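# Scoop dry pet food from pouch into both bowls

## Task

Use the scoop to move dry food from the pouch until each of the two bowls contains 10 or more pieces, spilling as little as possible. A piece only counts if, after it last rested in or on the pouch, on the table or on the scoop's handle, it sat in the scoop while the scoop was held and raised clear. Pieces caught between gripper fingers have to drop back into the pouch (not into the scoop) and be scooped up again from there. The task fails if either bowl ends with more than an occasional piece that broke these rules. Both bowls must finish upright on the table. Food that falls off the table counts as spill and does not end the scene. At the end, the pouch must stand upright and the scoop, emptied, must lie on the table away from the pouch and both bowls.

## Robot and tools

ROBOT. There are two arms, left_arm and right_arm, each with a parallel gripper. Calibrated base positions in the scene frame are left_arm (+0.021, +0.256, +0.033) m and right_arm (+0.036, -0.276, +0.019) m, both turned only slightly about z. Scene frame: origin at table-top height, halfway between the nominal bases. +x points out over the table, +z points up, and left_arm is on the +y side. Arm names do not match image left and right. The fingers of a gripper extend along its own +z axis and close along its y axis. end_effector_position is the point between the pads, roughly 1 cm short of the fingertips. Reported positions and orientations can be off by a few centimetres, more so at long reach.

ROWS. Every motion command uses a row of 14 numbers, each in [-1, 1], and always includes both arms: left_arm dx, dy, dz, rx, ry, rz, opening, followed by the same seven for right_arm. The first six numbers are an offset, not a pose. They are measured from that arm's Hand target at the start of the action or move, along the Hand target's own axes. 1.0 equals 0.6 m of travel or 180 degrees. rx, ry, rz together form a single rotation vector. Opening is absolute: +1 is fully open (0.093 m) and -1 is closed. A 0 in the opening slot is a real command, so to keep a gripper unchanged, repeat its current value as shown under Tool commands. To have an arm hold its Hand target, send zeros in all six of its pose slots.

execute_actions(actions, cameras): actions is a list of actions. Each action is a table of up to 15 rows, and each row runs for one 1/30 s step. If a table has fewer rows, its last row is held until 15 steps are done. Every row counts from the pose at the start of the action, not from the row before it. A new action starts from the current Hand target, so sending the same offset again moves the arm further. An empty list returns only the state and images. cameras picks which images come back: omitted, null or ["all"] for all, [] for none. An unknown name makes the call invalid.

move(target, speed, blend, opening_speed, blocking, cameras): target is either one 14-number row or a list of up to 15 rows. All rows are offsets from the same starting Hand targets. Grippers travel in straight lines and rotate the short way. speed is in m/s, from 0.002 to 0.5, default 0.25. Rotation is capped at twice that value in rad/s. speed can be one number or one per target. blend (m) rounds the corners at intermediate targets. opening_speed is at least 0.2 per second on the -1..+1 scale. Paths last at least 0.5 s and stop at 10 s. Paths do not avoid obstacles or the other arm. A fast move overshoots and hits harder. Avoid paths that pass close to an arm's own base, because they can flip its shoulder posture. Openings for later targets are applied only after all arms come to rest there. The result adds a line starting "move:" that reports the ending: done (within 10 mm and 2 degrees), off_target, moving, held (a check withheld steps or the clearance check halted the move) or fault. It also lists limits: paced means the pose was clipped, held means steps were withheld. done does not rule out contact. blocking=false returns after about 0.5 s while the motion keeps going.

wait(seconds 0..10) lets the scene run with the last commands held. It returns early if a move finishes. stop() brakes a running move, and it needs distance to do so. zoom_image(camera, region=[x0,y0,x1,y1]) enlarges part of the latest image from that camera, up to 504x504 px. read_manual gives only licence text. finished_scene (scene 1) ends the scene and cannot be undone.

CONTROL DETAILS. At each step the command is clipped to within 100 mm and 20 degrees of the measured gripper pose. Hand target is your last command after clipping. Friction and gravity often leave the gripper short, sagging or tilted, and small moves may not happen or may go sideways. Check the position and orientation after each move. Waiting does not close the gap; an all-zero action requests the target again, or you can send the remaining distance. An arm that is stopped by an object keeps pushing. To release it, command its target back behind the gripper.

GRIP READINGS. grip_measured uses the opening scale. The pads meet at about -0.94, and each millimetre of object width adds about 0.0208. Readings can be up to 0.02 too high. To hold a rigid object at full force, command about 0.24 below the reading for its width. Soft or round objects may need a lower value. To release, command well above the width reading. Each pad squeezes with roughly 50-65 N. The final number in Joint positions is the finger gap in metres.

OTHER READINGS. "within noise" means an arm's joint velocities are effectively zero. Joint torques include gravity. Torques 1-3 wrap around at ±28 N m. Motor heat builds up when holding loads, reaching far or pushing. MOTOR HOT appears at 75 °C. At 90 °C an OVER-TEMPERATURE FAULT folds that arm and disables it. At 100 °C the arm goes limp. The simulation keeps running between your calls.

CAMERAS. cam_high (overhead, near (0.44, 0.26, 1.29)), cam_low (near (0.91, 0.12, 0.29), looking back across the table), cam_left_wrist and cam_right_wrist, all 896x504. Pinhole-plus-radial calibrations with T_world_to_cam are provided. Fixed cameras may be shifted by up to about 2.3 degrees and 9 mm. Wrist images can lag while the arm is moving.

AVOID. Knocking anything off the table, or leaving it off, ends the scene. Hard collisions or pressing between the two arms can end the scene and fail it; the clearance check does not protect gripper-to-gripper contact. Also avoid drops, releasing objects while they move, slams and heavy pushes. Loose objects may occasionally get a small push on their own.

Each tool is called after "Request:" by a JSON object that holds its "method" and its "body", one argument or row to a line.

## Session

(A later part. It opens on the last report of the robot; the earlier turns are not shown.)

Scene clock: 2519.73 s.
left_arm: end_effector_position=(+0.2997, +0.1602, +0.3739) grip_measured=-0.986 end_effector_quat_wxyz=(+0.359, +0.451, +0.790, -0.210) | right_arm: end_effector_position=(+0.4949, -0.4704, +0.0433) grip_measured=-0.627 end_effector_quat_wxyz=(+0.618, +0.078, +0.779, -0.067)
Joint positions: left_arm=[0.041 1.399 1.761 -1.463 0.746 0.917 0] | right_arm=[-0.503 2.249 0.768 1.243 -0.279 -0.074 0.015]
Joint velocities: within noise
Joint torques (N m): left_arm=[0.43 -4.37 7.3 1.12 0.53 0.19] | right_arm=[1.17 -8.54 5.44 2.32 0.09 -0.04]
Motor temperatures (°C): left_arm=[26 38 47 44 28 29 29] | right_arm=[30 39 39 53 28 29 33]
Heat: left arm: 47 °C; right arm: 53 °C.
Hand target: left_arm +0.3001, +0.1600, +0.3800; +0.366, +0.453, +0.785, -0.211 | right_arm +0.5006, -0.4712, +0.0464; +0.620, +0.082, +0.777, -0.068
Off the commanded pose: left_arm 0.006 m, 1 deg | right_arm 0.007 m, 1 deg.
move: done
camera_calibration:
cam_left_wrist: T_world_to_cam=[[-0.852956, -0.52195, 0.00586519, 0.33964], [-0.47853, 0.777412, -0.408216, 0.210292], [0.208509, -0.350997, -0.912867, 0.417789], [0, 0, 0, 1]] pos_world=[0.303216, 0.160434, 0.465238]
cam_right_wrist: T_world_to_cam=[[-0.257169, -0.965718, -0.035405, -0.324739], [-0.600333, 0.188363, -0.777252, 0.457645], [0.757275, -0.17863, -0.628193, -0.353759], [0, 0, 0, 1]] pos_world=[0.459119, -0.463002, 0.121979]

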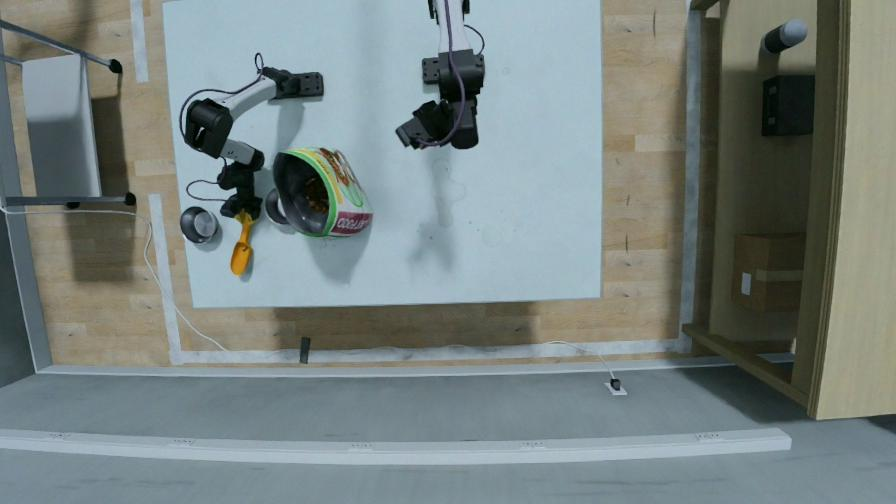

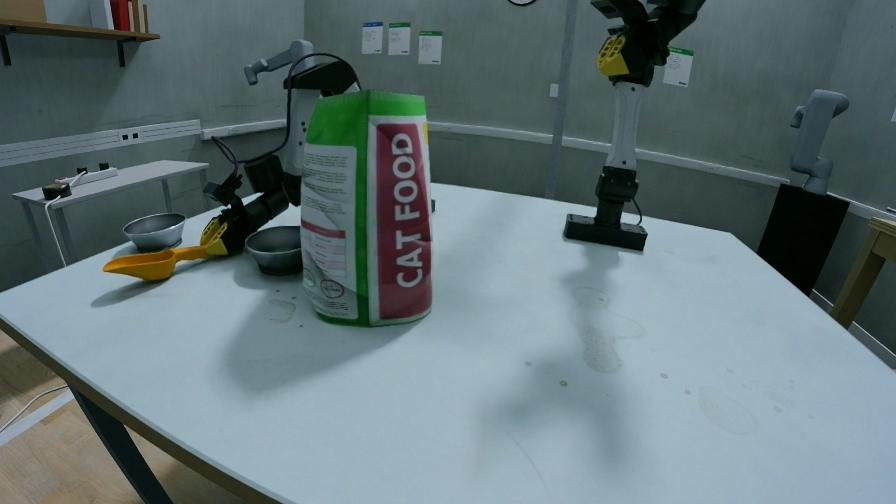

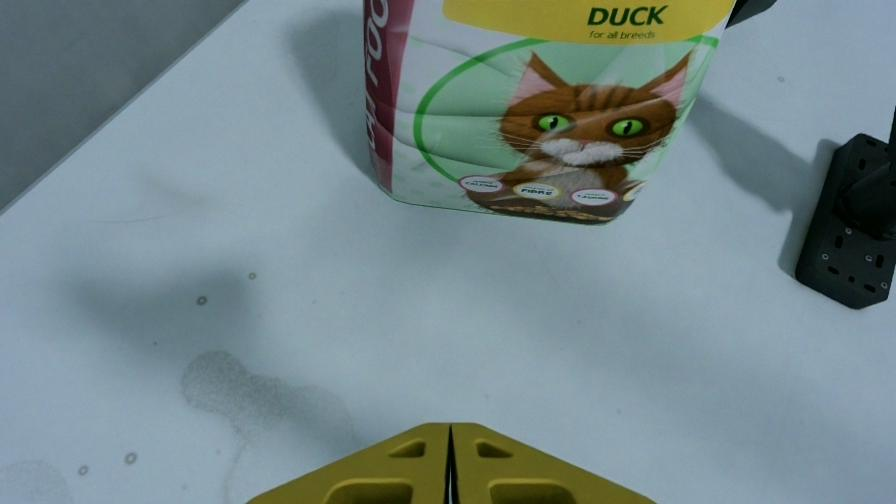

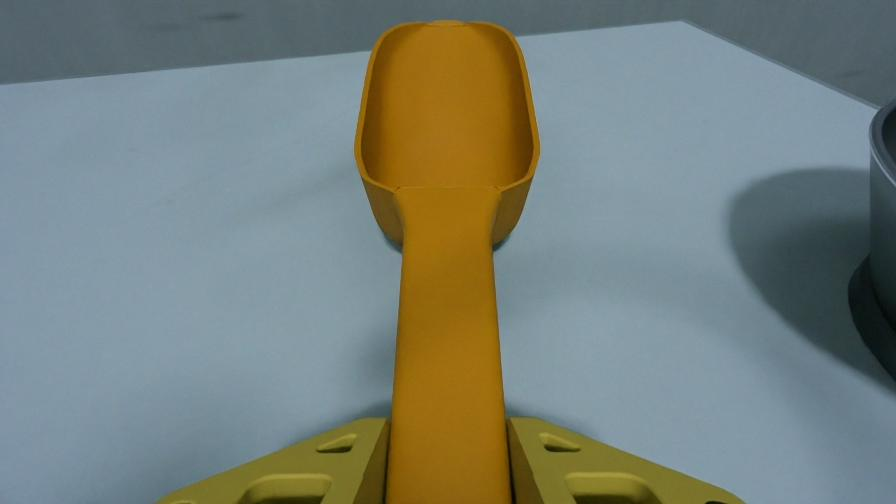

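Request:
{"method": "move", "body": {
  "target": [0.0,0,0,0,0,0,-1,0.0175,0,0,0,0,0,-1],
  "speed": 0.04,
  "cameras": ["cam_low","cam_right_wrist"]
}}

Request:
{"method": "zoom_image", "body": {
  "camera": "cam_low",
  "region": [60, 180, 340, 340]
}}

Scene clock: 2526.67 s.
left_arm: end_effector_position=(+0.2997, +0.1602, +0.3739) grip_measured=-0.986 end_effector_quat_wxyz=(+0.359, +0.451, +0.790, -0.210) | right_arm: end_effector_position=(+0.4950, -0.4705, +0.0418) grip_measured=-0.627 end_effector_quat_wxyz=(+0.623, +0.077, +0.775, -0.069)
Joint positions: left_arm=[0.041 1.399 1.761 -1.463 0.746 0.917 0] | right_arm=[-0.503 2.269 0.768 1.276 -0.279 -0.074 0.015]
Joint velocities: within noise
Joint torques (N m): left_arm=[0.43 -4.37 7.3 1.12 0.53 0.19] | right_arm=[0.96 -7.05 5.05 2.41 0.07 -0.04]
Motor temperatures (°C): left_arm=[26 38 47 44 28 29 29] | right_arm=[30 40 39 53 28 29 33]
Heat: left arm: 47 °C; right arm: 53 °C.
Hand target: left_arm +0.3001, +0.1600, +0.3800; +0.366, +0.453, +0.785, -0.211 | right_arm +0.4983, -0.4708, +0.0362; +0.620, +0.082, +0.777, -0.068
Off the commanded pose: left_arm 0.006 m, 1 deg | right_arm 0.007 m, 1 deg.
move: done
camera_calibration:
cam_right_wrist: T_world_to_cam=[[-0.256749, -0.965944, -0.0321298, -0.325283], [-0.590622, 0.183129, -0.785894, 0.449647], [0.765014, -0.182801, -0.617526, -0.361086], [0, 0, 0, 1]] pos_world=[0.458291, -0.462555, 0.119944]
Images, in order (width x height): cam_low 896x504, cam_right_wrist 896x504.

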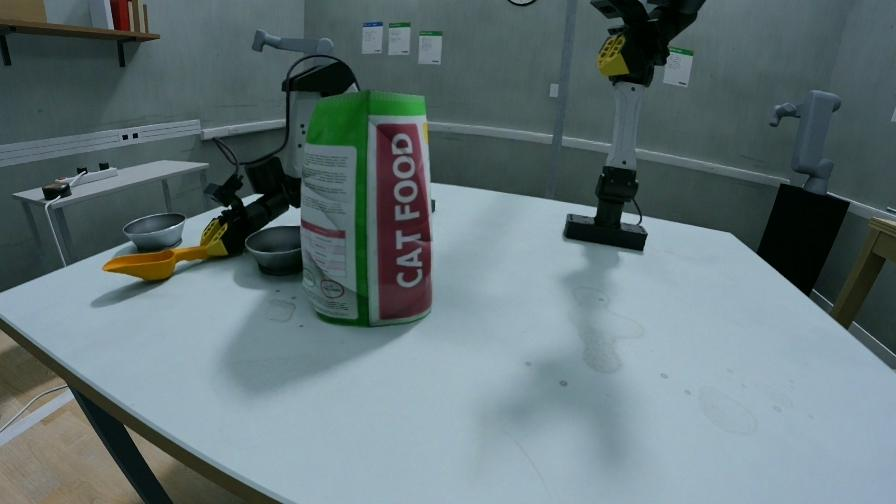

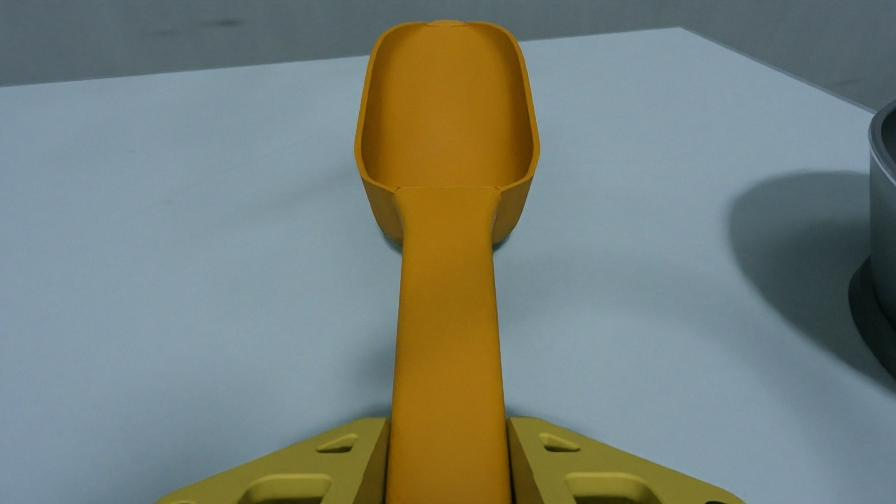

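Scaled by 1.800 from the camera's 896x504 image, which has a finer 1280x720 frame.

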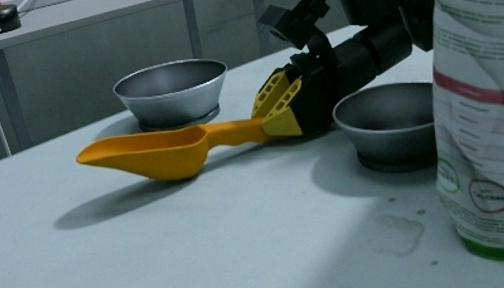

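Request:
{"method": "move", "body": {
  "target": [0.0,0,0,0,0,0,-1,0,0,0,0,0,0,-0.35],
  "opening_speed": 0.4,
  "cameras": ["cam_low","cam_right_wrist"]
}}

Request:
{"method": "zoom_image", "body": {
  "camera": "cam_low",
  "region": [60, 180, 340, 340]
}}

Scene clock: 2535.70 s.
left_arm: end_effector_position=(+0.2996, +0.1602, +0.3739) grip_measured=-0.986 end_effector_quat_wxyz=(+0.359, +0.451, +0.790, -0.210) | right_arm: end_effector_position=(+0.4947, -0.4703, +0.0400) grip_measured=-0.352 end_effector_quat_wxyz=(+0.622, +0.077, +0.776, -0.068)
Joint positions: left_arm=[0.041 1.399 1.761 -1.464 0.746 0.917 0] | right_arm=[-0.503 2.272 0.768 1.276 -0.279 -0.074 0.028]
Joint velocities: within noise
Joint torques (N m): left_arm=[0.43 -4.38 7.32 1.12 0.54 0.19] | right_arm=[1.02 -7.27 5.07 2.4 0.08 -0.04]
Motor temperatures (°C): left_arm=[26 38 47 43 28 29 29] | right_arm=[30 40 38 52 28 29 33]
Heat: left arm: 47 °C; right arm: 52 °C.
Hand target: left_arm +0.3000, +0.1600, +0.3800; +0.366, +0.453, +0.785, -0.211 | right_arm +0.4983, -0.4708, +0.0362; +0.620, +0.082, +0.777, -0.068
Off the commanded pose: left_arm 0.006 m, 1 deg | right_arm 0.005 m, 1 deg.
move: done
camera_calibration:
cam_right_wrist: T_world_to_cam=[[-0.256858, -0.965885, -0.0330157, -0.325143], [-0.593257, 0.184549, -0.783574, 0.449886], [0.762935, -0.181681, -0.620421, -0.360273], [0, 0, 0, 1]] pos_world=[0.458247, -0.462531, 0.118263]
Images, in order (width x height): cam_low 896x504, cam_right_wrist 896x504.

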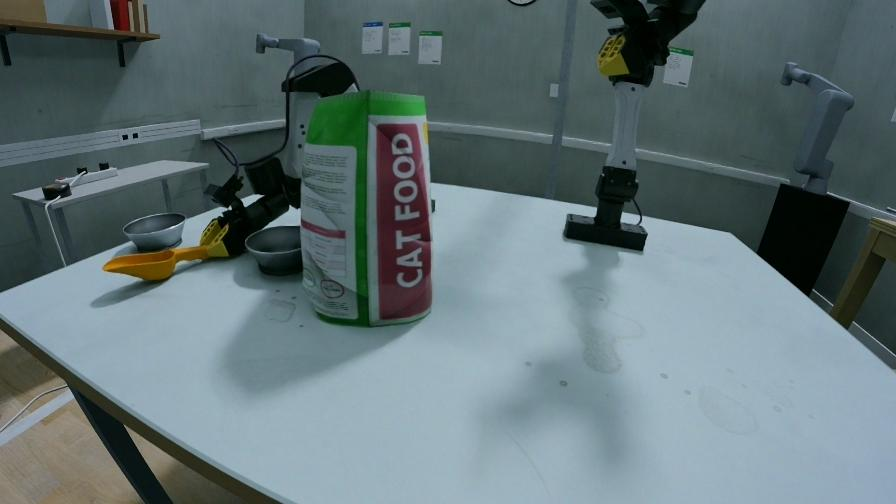

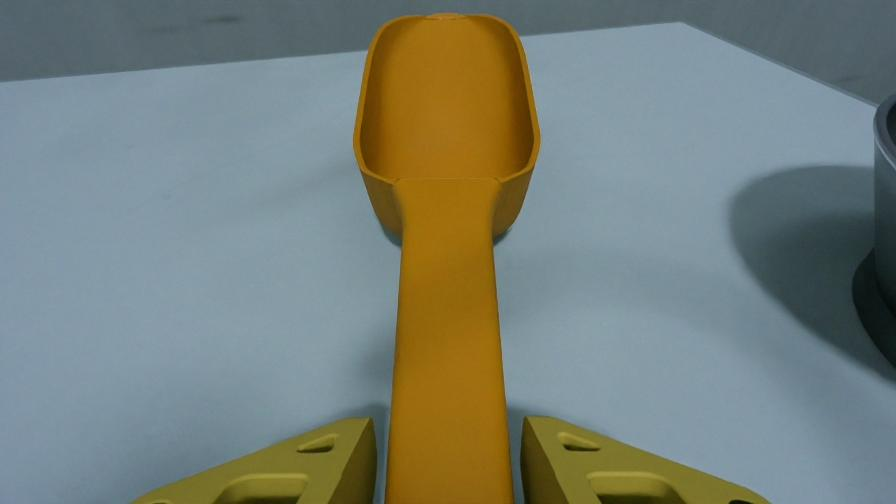

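Scaled by 1.800 from the camera's 896x504 image, which has a finer 1280x720 frame.

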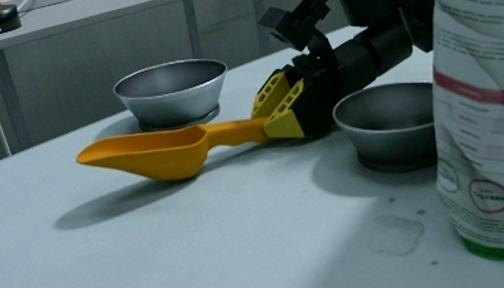

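Request:
{"method": "move", "body": {
  "target": [0.0,0,0,0,0,0,-1,-0.0208,0,0.0668,0,0,0,-0.35],
  "speed": 0.05,
  "cameras": ["cam_low","cam_right_wrist"]
}}

Request:
{"method": "zoom_image", "body": {
  "camera": "cam_low",
  "region": [60, 180, 340, 340]
}}

Scene clock: 2546.57 s.
left_arm: end_effector_position=(+0.2996, +0.1602, +0.3739) grip_measured=-0.986 end_effector_quat_wxyz=(+0.359, +0.451, +0.790, -0.210) | right_arm: end_effector_position=(+0.5349, -0.4791, +0.0453) grip_measured=-0.352 end_effector_quat_wxyz=(+0.624, +0.076, +0.774, -0.069)
Joint positions: left_arm=[0.041 1.399 1.761 -1.464 0.746 0.917 0] | right_arm=[-0.474 2.319 0.943 1.156 -0.252 -0.068 0.028]
Joint velocities: within noise
Joint torques (N m): left_arm=[0.44 -4.33 7.32 1.12 0.53 0.19] | right_arm=[0.98 -8.02 6.16 2.33 0.1 -0.04]
Motor temperatures (°C): left_arm=[26 37 47 43 28 29 29] | right_arm=[30 40 38 52 28 29 32]
Heat: left arm: 47 °C; right arm: 52 °C.
Hand target: left_arm +0.3001, +0.1599, +0.3800; +0.366, +0.453, +0.785, -0.211 | right_arm +0.5392, -0.4797, +0.0396; +0.620, +0.082, +0.777, -0.068
Off the commanded pose: left_arm 0.006 m, 1 deg | right_arm 0.007 m, 1 deg.
move: done
camera_calibration:
cam_right_wrist: T_world_to_cam=[[-0.255418, -0.96633, -0.031098, -0.324241], [-0.588622, 0.180939, -0.787899, 0.475548], [0.766997, -0.182939, -0.615019, -0.392247], [0, 0, 0, 1]] pos_world=[0.497954, -0.471126, 0.123361]
Images, in order (width x height): cam_low 896x504, cam_right_wrist 896x504.

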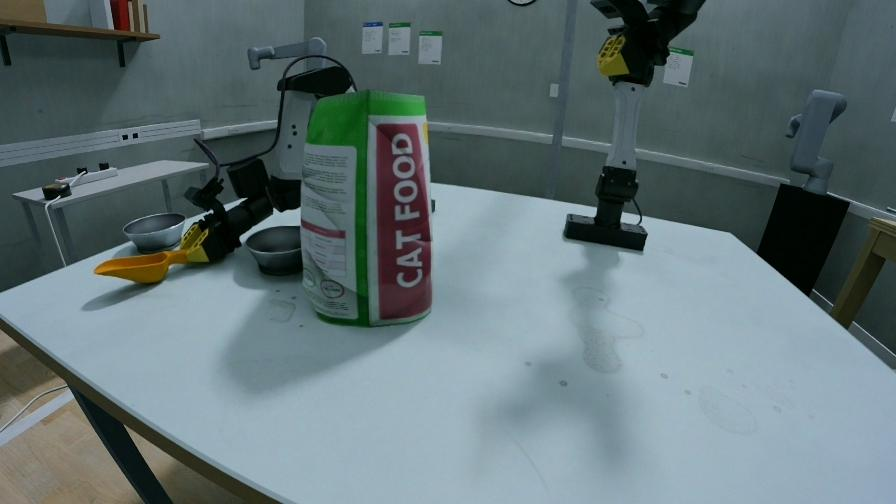

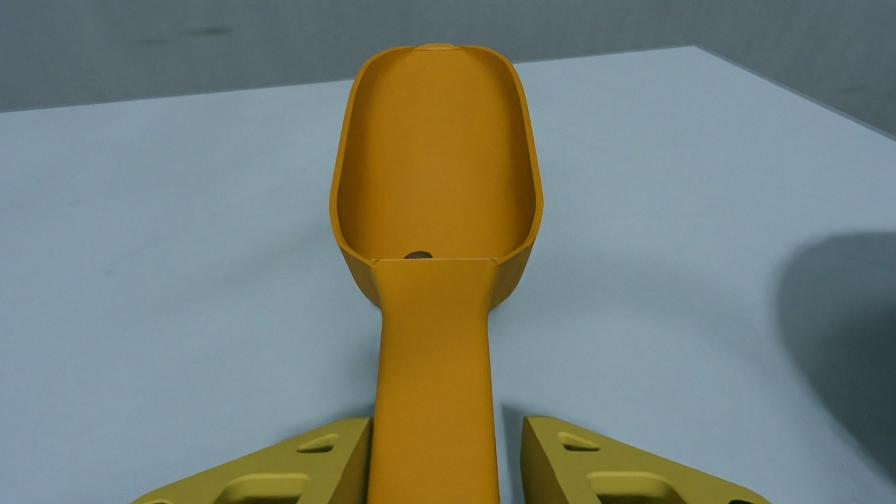

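Scaled by 1.800 from the camera's 896x504 image, which has a finer 1280x720 frame.

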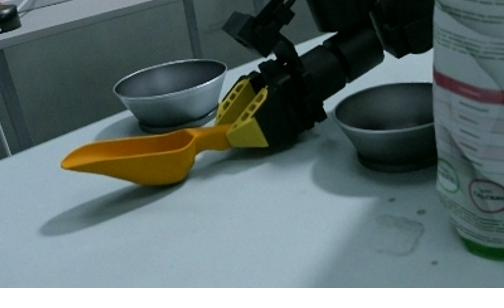

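Request:
{"method": "move", "body": {
  "target": [
    [0.0,0,0,0,0,0,-1,0,0.005,0,0,0,0,-0.35],
    [0.0,0,0,0,0,0,-1,-0.001,0.005,0.033,0,0,0,-0.35]
  ],
  "speed": 0.05,
  "cameras": ["cam_low","cam_right_wrist"]
}}

Request:
{"method": "zoom_image", "body": {
  "camera": "cam_low",
  "region": [60, 180, 340, 340]
}}

Scene clock: 2565.80 s.
left_arm: end_effector_position=(+0.2996, +0.1602, +0.3739) grip_measured=-0.986 end_effector_quat_wxyz=(+0.359, +0.451, +0.790, -0.210) | right_arm: end_effector_position=(+0.5542, -0.4808, +0.0410) grip_measured=-0.352 end_effector_quat_wxyz=(+0.624, +0.076, +0.775, -0.069)
Joint positions: left_arm=[0.041 1.399 1.761 -1.464 0.746 0.917 0] | right_arm=[-0.455 2.365 1.031 1.114 -0.233 -0.064 0.028]
Joint velocities: within noise
Joint torques (N m): left_arm=[0.43 -4.37 7.31 1.13 0.53 0.19] | right_arm=[1.03 -8.5 6.37 2.32 0.09 -0.03]
Motor temperatures (°C): left_arm=[26 37 47 42 28 29 29] | right_arm=[30 40 39 54 28 29 32]
Heat: left arm: 47 °C; right arm: 54 °C.
Hand target: left_arm +0.3001, +0.1599, +0.3800; +0.366, +0.453, +0.785, -0.211 | right_arm +0.5588, -0.4810, +0.0358; +0.620, +0.082, +0.777, -0.069
Off the commanded pose: left_arm 0.006 m, 1 deg | right_arm 0.007 m, 1 deg.
move: done
camera_calibration:
cam_right_wrist: T_world_to_cam=[[-0.256337, -0.966067, -0.0317144, -0.320444], [-0.589686, 0.182297, -0.78679, 0.485008], [0.765873, -0.182982, -0.616405, -0.409378], [0, 0, 0, 1]] pos_world=[0.517392, -0.472895, 0.119094]
Images, in order (width x height): cam_low 896x504, cam_right_wrist 896x504.

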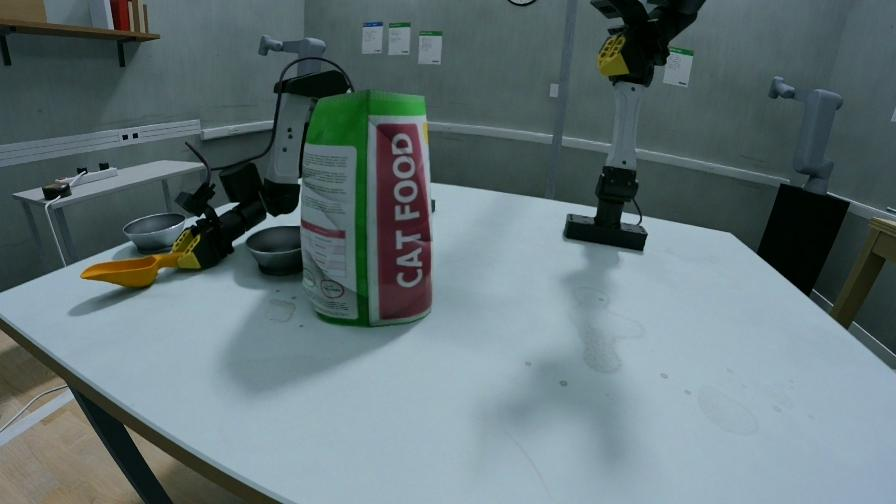

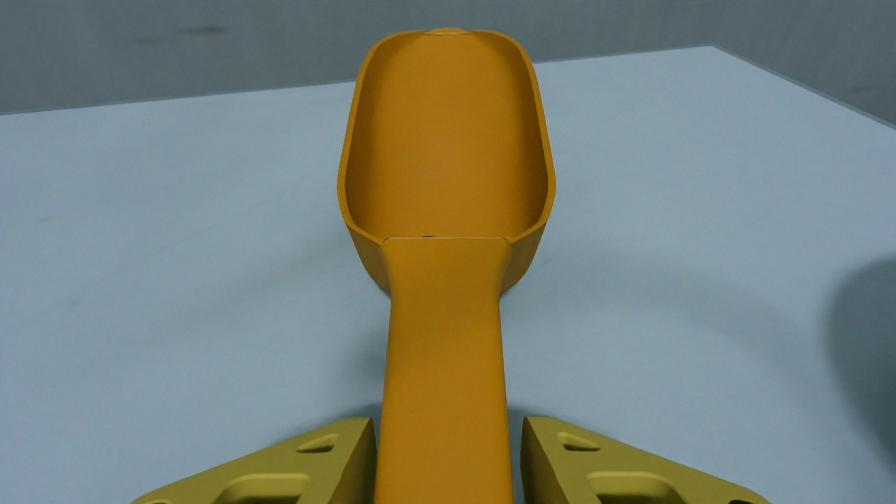

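Scaled by 1.800 from the camera's 896x504 image, which has a finer 1280x720 frame.

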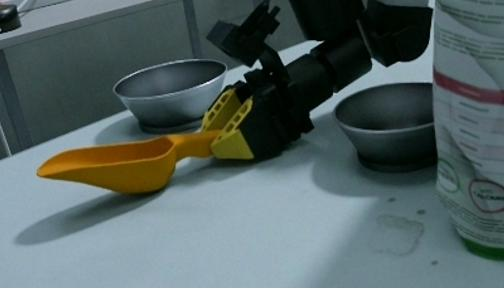

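Request:
{"method": "move", "body": {
  "target": [0.0,0,0,0,0,0,-1,0,0,0,0,0,0,0.1],
  "opening_speed": 0.5,
  "cameras": ["cam_low","cam_right_wrist"]
}}

Request:
{"method": "zoom_image", "body": {
  "camera": "cam_low",
  "region": [60, 180, 340, 340]
}}

Scene clock: 2574.67 s.
left_arm: end_effector_position=(+0.2996, +0.1602, +0.3739) grip_measured=-0.986 end_effector_quat_wxyz=(+0.359, +0.451, +0.790, -0.210) | right_arm: end_effector_position=(+0.5542, -0.4808, +0.0408) grip_measured=+0.098 end_effector_quat_wxyz=(+0.623, +0.077, +0.775, -0.069)
Joint positions: left_arm=[0.041 1.399 1.761 -1.464 0.746 0.917 0] | right_arm=[-0.455 2.365 1.031 1.113 -0.233 -0.063 0.05]
Joint velocities: within noise
Joint torques (N m): left_arm=[0.44 -4.38 7.34 1.12 0.53 0.18] | right_arm=[1.02 -8.47 6.48 2.34 0.1 -0.04]
Motor temperatures (°C): left_arm=[26 37 47 42 28 29 29] | right_arm=[30 41 39 54 28 29 31]
Heat: left arm: 47 °C; right arm: 54 °C.
Hand target: left_arm +0.3000, +0.1599, +0.3800; +0.366, +0.453, +0.785, -0.211 | right_arm +0.5588, -0.4810, +0.0357; +0.620, +0.082, +0.777, -0.068
Off the commanded pose: left_arm 0.006 m, 1 deg | right_arm 0.007 m, 1 deg.
move: done
camera_calibration:
cam_right_wrist: T_world_to_cam=[[-0.256436, -0.966024, -0.0322284, -0.320346], [-0.590152, 0.182891, -0.786303, 0.485369], [0.765482, -0.182616, -0.617, -0.409039], [0, 0, 0, 1]] pos_world=[0.517405, -0.472929, 0.118945]
Images, in order (width x height): cam_low 896x504, cam_right_wrist 896x504.

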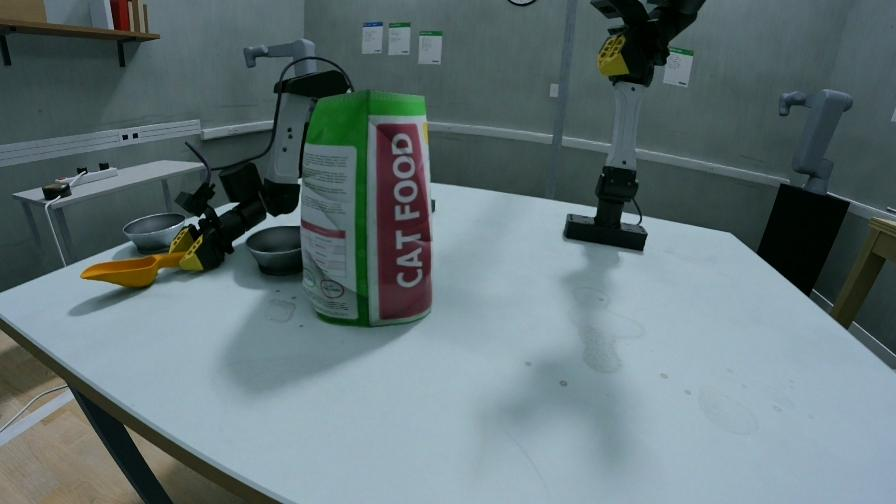

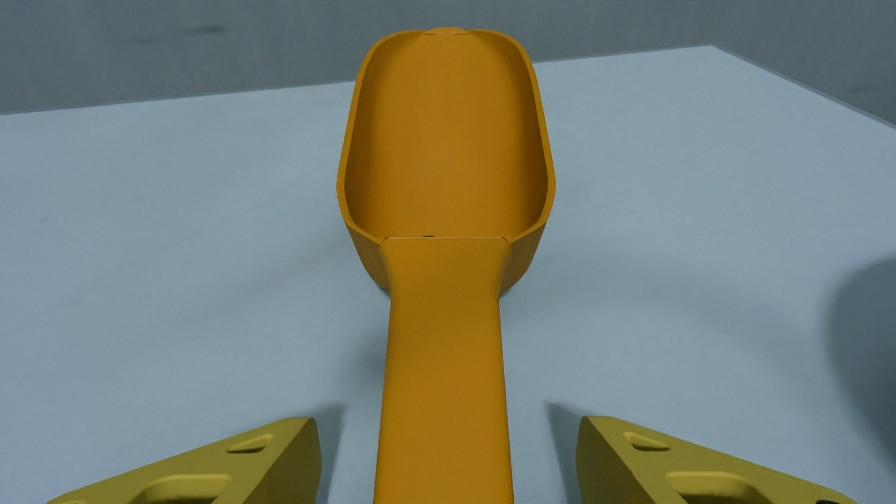

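Scaled by 1.800 from the camera's 896x504 image, which has a finer 1280x720 frame.

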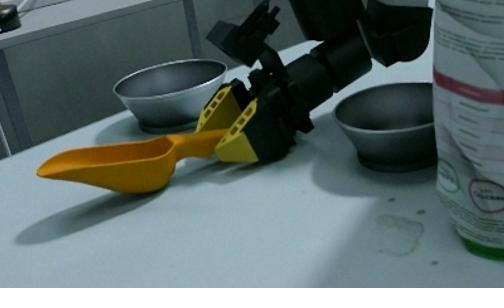

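Request:
{"method": "move", "body": {
  "target": [0.0,0,0,0,0,0,-1,-0.008,0,0.042,0,0,0,0.1],
  "speed": 0.05,
  "cameras": ["cam_low","cam_right_wrist"]
}}

Request:
{"method": "zoom_image", "body": {
  "camera": "cam_low",
  "region": [60, 180, 340, 340]
}}

Scene clock: 2582.03 s.
left_arm: end_effector_position=(+0.2996, +0.1602, +0.3739) grip_measured=-0.986 end_effector_quat_wxyz=(+0.359, +0.451, +0.790, -0.210) | right_arm: end_effector_position=(+0.5791, -0.4863, +0.0401) grip_measured=+0.098 end_effector_quat_wxyz=(+0.623, +0.076, +0.775, -0.069)
Joint positions: left_arm=[0.041 1.399 1.761 -1.464 0.746 0.917 0] | right_arm=[-0.442 2.416 1.153 1.042 -0.22 -0.06 0.05]
Joint velocities: within noise
Joint torques (N m): left_arm=[0.44 -4.38 7.31 1.12 0.53 0.19] | right_arm=[1.01 -9.05 7.06 2.31 0.1 -0.03]
Motor temperatures (°C): left_arm=[26 37 47 42 28 29 29] | right_arm=[30 42 39 54 28 29 31]
Heat: left arm: 47 °C; right arm: 54 °C.
Hand target: left_arm +0.3000, +0.1599, +0.3800; +0.366, +0.453, +0.785, -0.211 | right_arm +0.5839, -0.4864, +0.0348; +0.620, +0.082, +0.777, -0.069
Off the commanded pose: left_arm 0.006 m, 1 deg | right_arm 0.007 m, 1 deg.
move: done
camera_calibration:
cam_right_wrist: T_world_to_cam=[[-0.255944, -0.966165, -0.0319028, -0.319613], [-0.590229, 0.182322, -0.786377, 0.500296], [0.765586, -0.182439, -0.616923, -0.429575], [0, 0, 0, 1]] pos_world=[0.542363, -0.478385, 0.118209]
Images, in order (width x height): cam_low 896x504, cam_right_wrist 896x504.

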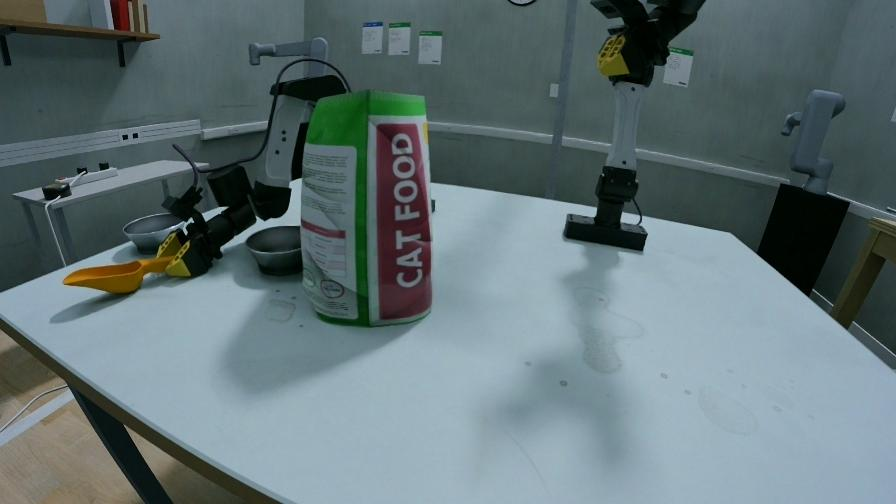

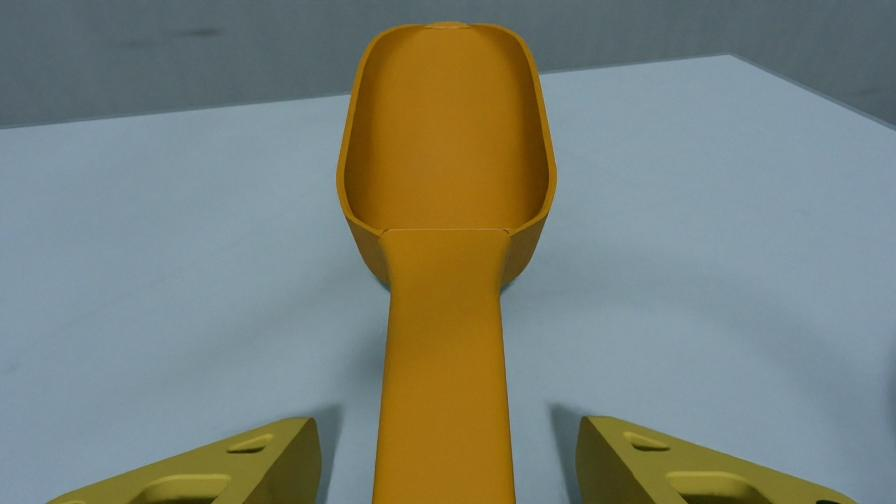

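Scaled by 1.800 from the camera's 896x504 image, which has a finer 1280x720 frame.

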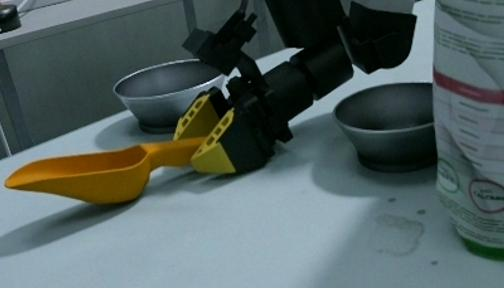

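Request:
{"method": "move", "body": {
  "target": [0.0,0,0,0,0,0,-1,0,0,0,0,0,0,-1],
  "opening_speed": 0.6,
  "cameras": ["cam_low","cam_right_wrist"]
}}

Request:
{"method": "zoom_image", "body": {
  "camera": "cam_low",
  "region": [60, 180, 340, 340]
}}

Scene clock: 2603.57 s.
left_arm: end_effector_position=(+0.2996, +0.1602, +0.3739) grip_measured=-0.986 end_effector_quat_wxyz=(+0.359, +0.451, +0.790, -0.210) | right_arm: end_effector_position=(+0.5792, -0.4864, +0.0401) grip_measured=-0.618 end_effector_quat_wxyz=(+0.623, +0.077, +0.775, -0.069)
Joint positions: left_arm=[0.041 1.399 1.761 -1.464 0.746 0.917 0] | right_arm=[-0.442 2.416 1.154 1.041 -0.219 -0.06 0.016]
Joint velocities: within noise
Joint torques (N m): left_arm=[0.44 -4.37 7.28 1.12 0.53 0.19] | right_arm=[1.05 -9.07 6.9 2.34 0.09 -0.04]
Motor temperatures (°C): left_arm=[26 36 47 42 29 29 29] | right_arm=[30 43 40 54 28 29 31]
Heat: left arm: 47 °C; right arm: 54 °C.
Hand target: left_arm +0.3000, +0.1599, +0.3800; +0.366, +0.453, +0.785, -0.211 | right_arm +0.5839, -0.4864, +0.0349; +0.620, +0.082, +0.777, -0.069
Off the commanded pose: left_arm 0.006 m, 1 deg | right_arm 0.007 m, 1 deg.
move: done
camera_calibration:
cam_right_wrist: T_world_to_cam=[[-0.256753, -0.965941, -0.0321763, -0.319166], [-0.590345, 0.183103, -0.786108, 0.500741], [0.765226, -0.18284, -0.617251, -0.429626], [0, 0, 0, 1]] pos_world=[0.542425, -0.478536, 0.11818]
Images, in order (width x height): cam_low 896x504, cam_right_wrist 896x504.

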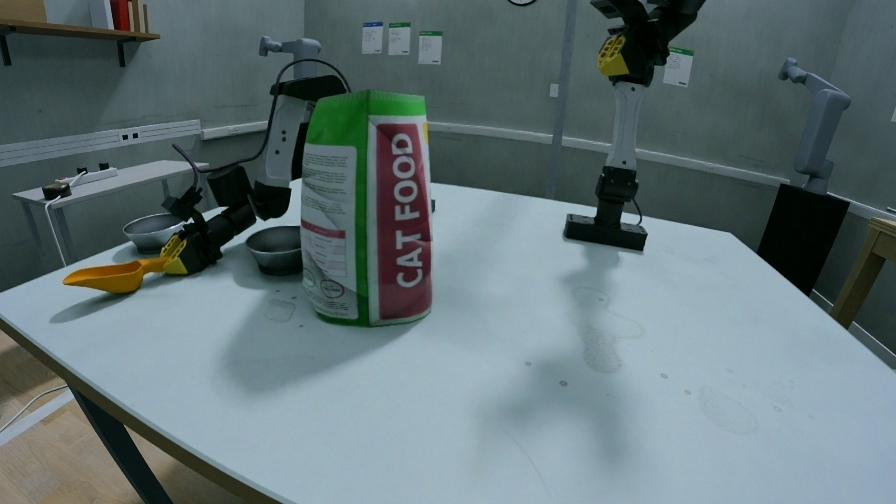

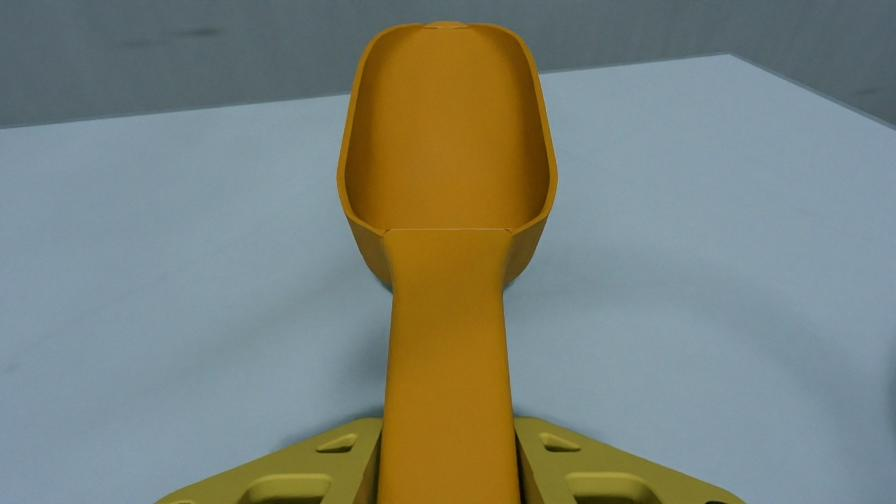

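Scaled by 1.800 from the camera's 896x504 image, which has a finer 1280x720 frame.

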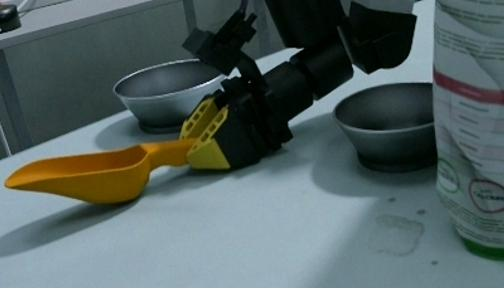

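Request:
{"method": "move", "body": {
  "target": [
    [0.0,0,0,0,0,0,-1,-0.1625,0,-0.0369,0,0,0,-1],
    [0.0,0,0,0,0,0,-1,-0.2568,0.0038,-0.486,0,0.0167,0,-1]
  ],
  "speed": 0.2,
  "blend": 0.04,
  "cameras": ["cam_high","cam_right_wrist"]
}}

Request:
{"method": "zoom_image", "body": {
  "camera": "cam_high",
  "region": [160, 130, 400, 280]
}}

Scene clock: 2647.43 s.
left_arm: end_effector_position=(+0.2996, +0.1602, +0.3739) grip_measured=-0.986 end_effector_quat_wxyz=(+0.359, +0.451, +0.790, -0.210) | right_arm: end_effector_position=(+0.3412, -0.4310, +0.2488) grip_measured=-0.625 end_effector_quat_wxyz=(+0.598, +0.089, +0.794, -0.068)
Joint positions: left_arm=[0.041 1.399 1.761 -1.464 0.746 0.917 0] | right_arm=[-0.688 0.962 0.599 0.053 -0.436 -0.136 0.015]
Joint velocities: within noise
Joint torques (N m): left_arm=[0.43 -4.34 7.3 1.12 0.53 0.19] | right_arm=[-0.29 -2.43 7.3 2.36 -0.27 -0.19]
Motor temperatures (°C): left_arm=[26 36 47 41 29 29 29] | right_arm=[30 45 40 55 28 29 32]
Heat: left arm: 47 °C; right arm: 55 °C.
Hand target: left_arm +0.3000, +0.1599, +0.3800; +0.366, +0.453, +0.785, -0.211 | right_arm +0.3401, -0.4300, +0.2497; +0.599, +0.084, +0.793, -0.066
Off the commanded pose: left_arm 0.006 m, 1 deg | right_arm 0.002 m, 1 deg.
move: done
camera_calibration:
cam_right_wrist: T_world_to_cam=[[-0.276777, -0.960157, -0.0386283, -0.309045], [-0.633448, 0.212533, -0.744025, 0.5311], [0.722591, -0.18146, -0.667034, -0.0809953], [0, 0, 0, 1]] pos_world=[0.309414, -0.424305, 0.329187]
Images, in order (width x height): cam_high 896x504, cam_right_wrist 896x504.

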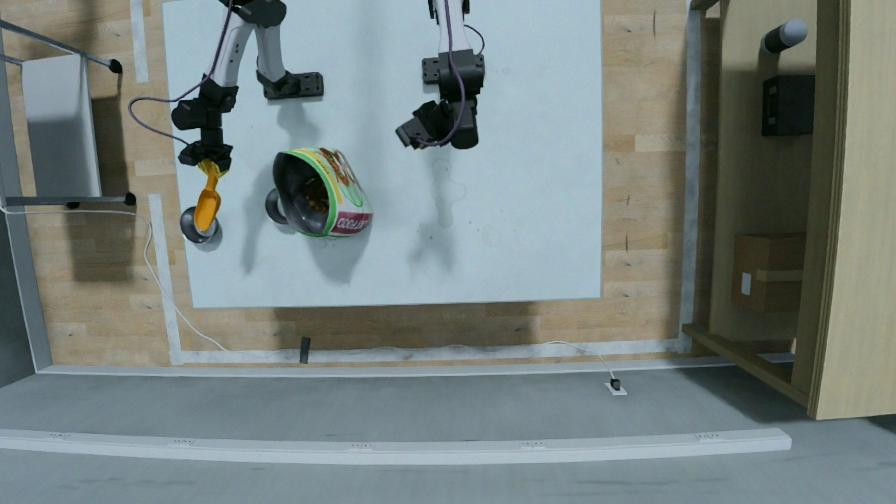

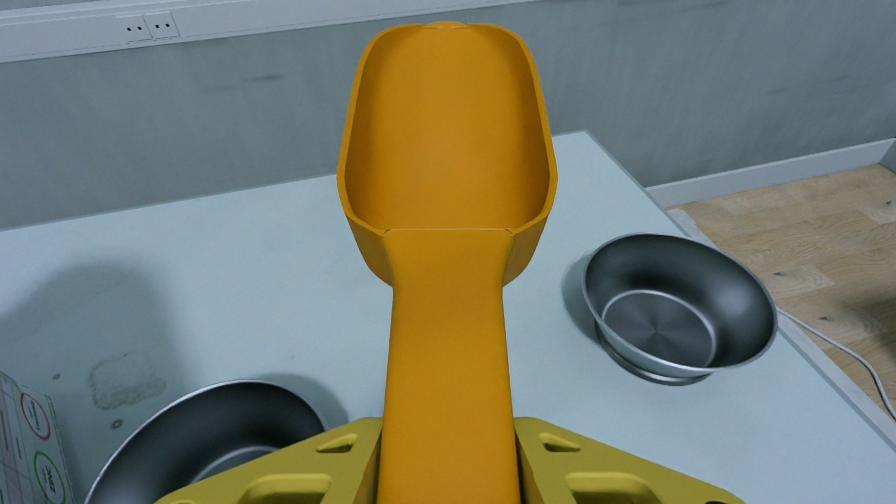

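Scaled by 2.100 from the camera's 896x504 image, which has a finer 1280x720 frame.

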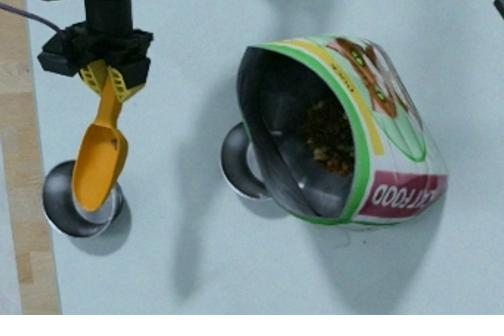

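Request:
{"method": "move", "body": {
  "target": [0.0,0,0,0,0,0,-1,-0.2678,0.2895,-0.0911,-0.0929,0,-0.0266,-1],
  "speed": 0.2,
  "cameras": ["cam_high","cam_right_wrist"]
}}

Request:
{"method": "zoom_image", "body": {
  "camera": "cam_high",
  "region": [160, 130, 400, 280]
}}

Scene clock: 2654.10 s.
left_arm: end_effector_position=(+0.2996, +0.1602, +0.3739) grip_measured=-0.986 end_effector_quat_wxyz=(+0.359, +0.451, +0.790, -0.210) | right_arm: end_effector_position=(+0.3686, -0.2576, +0.4058) grip_measured=-0.625 end_effector_quat_wxyz=(+0.592, -0.042, +0.805, +0.027)
Joint positions: left_arm=[0.041 1.399 1.761 -1.464 0.746 0.917 0] | right_arm=[0.006 1.017 1.279 -0.566 -0.079 -0.032 0.015]
Joint velocities: within noise
Joint torques (N m): left_arm=[0.46 -4.36 7.31 1.13 0.53 0.19] | right_arm=[1.03 -1.51 9.54 2.47 0.12 -0.06]
Motor temperatures (°C): left_arm=[26 36 47 40 29 29 29] | right_arm=[30 44 40 55 28 29 32]
Heat: left arm: 47 °C; right arm: 55 °C.
Hand target: left_arm +0.3000, +0.1599, +0.3800; +0.366, +0.453, +0.785, -0.211 | right_arm +0.3685, -0.2576, +0.4182; +0.602, -0.038, +0.797, +0.025
Off the commanded pose: left_arm 0.006 m, 1 deg | right_arm 0.012 m, 2 deg.
move: off_target (right_arm)
camera_calibration:
cam_right_wrist: T_world_to_cam=[[0.0418909, -0.998625, -0.0315257, -0.259132], [-0.684443, -0.0056961, -0.729044, 0.584957], [0.727862, 0.0521179, -0.68374, 0.10042], [0, 0, 0, 1]] pos_world=[0.338132, -0.260677, 0.486951]
Images, in order (width x height): cam_high 896x504, cam_right_wrist 896x504.

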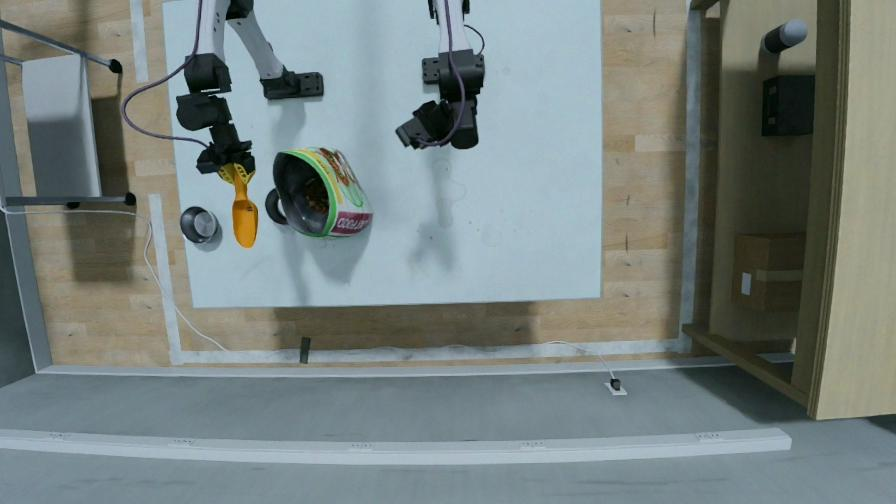

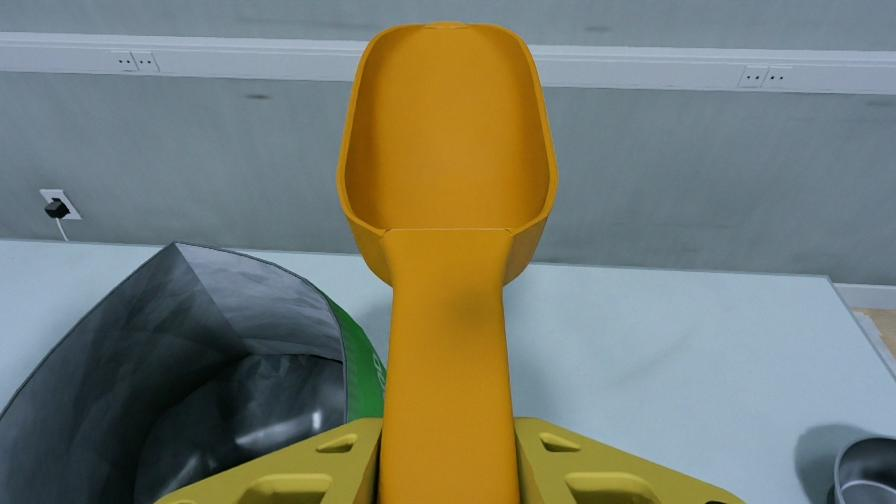

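Scaled by 2.100 from the camera's 896x504 image, which has a finer 1280x720 frame.

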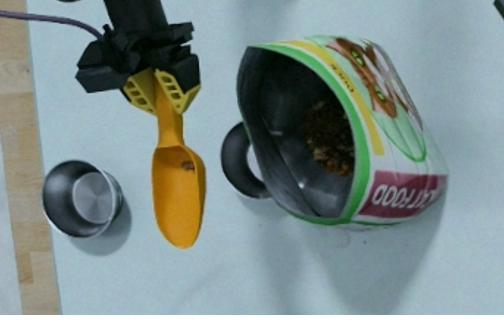

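Request:
{"method": "move", "body": {
  "target": [0.0,0,0,0,0,0,-1,0.0323,0.132,-0.1167,-0.0716,0.1326,-0.0381,-1],
  "speed": 0.2,
  "cameras": ["cam_high","cam_right_wrist"]
}}

Request:
{"method": "zoom_image", "body": {
  "camera": "cam_high",
  "region": [160, 130, 400, 280]
}}

Scene clock: 2663.37 s.
left_arm: end_effector_position=(+0.2996, +0.1602, +0.3739) grip_measured=-0.986 end_effector_quat_wxyz=(+0.359, +0.451, +0.790, -0.210) | right_arm: end_effector_position=(+0.2885, -0.1848, +0.4109) grip_measured=-0.625 end_effector_quat_wxyz=(+0.408, -0.160, +0.896, +0.072)
Joint positions: left_arm=[0.041 1.399 1.761 -1.464 0.746 0.917 0] | right_arm=[0.332 1.193 1.821 -1.344 -0.008 -0.009 0.015]
Joint velocities: within noise
Joint torques (N m): left_arm=[0.44 -4.36 7.31 1.13 0.53 0.18] | right_arm=[0.99 -1.22 7.61 2.09 0.13 -0.05]
Motor temperatures (°C): left_arm=[26 35 47 40 29 29 29] | right_arm=[30 42 41 54 28 29 32]
Heat: left arm: 47 °C; right arm: 54 °C.
Hand target: left_arm +0.3000, +0.1599, +0.3800; +0.366, +0.453, +0.785, -0.211 | right_arm +0.2890, -0.1853, +0.4183; +0.417, -0.156, +0.893, +0.069
Off the commanded pose: left_arm 0.006 m, 1 deg | right_arm 0.007 m, 1 deg.
move: done
camera_calibration:
cam_right_wrist: T_world_to_cam=[[0.280363, -0.959842, -0.00997498, -0.253484], [-0.883498, -0.253973, -0.39361, 0.407979], [0.37527, 0.119166, -0.919224, 0.369257], [0, 0, 0, 1]] pos_world=[0.292946, -0.183692, 0.497486]
Images, in order (width x height): cam_high 896x504, cam_right_wrist 896x504.

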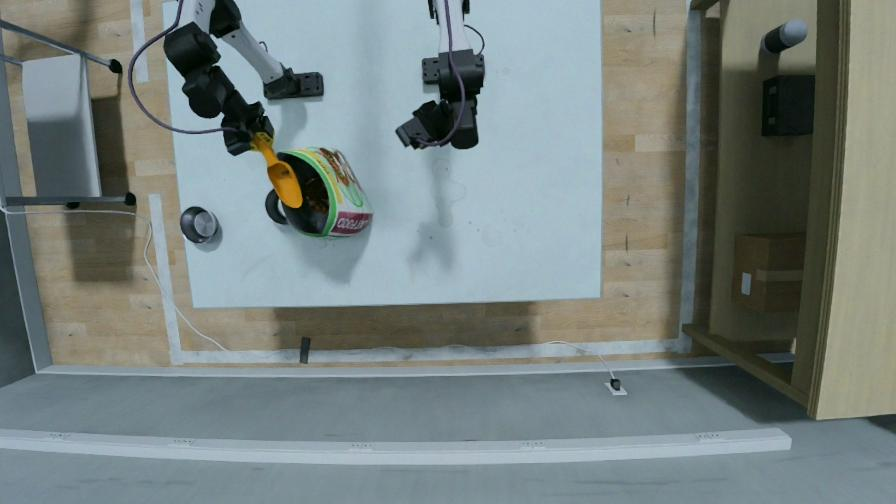

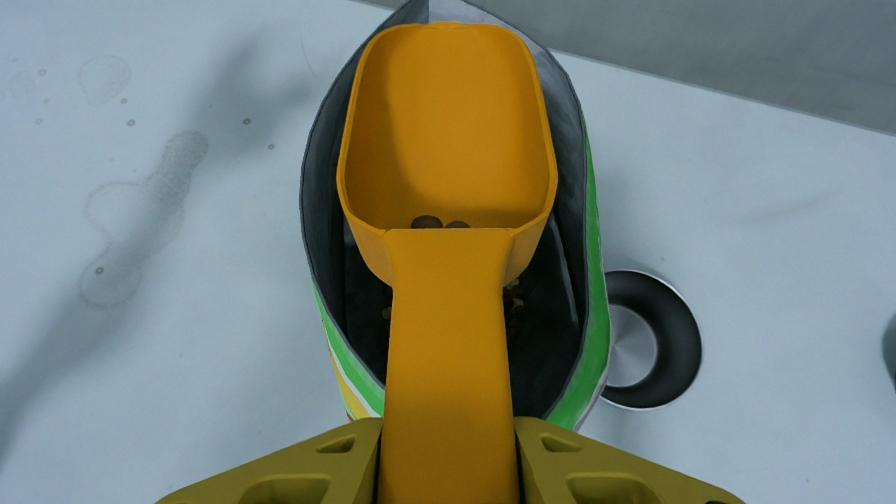

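Scaled by 2.100 from the camera's 896x504 image, which has a finer 1280x720 frame.

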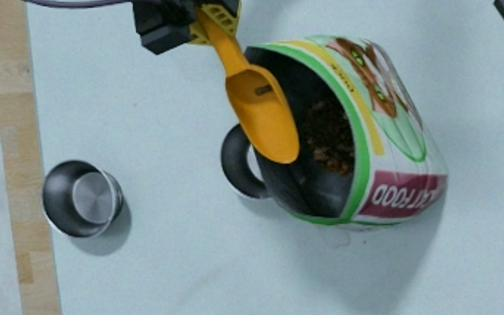

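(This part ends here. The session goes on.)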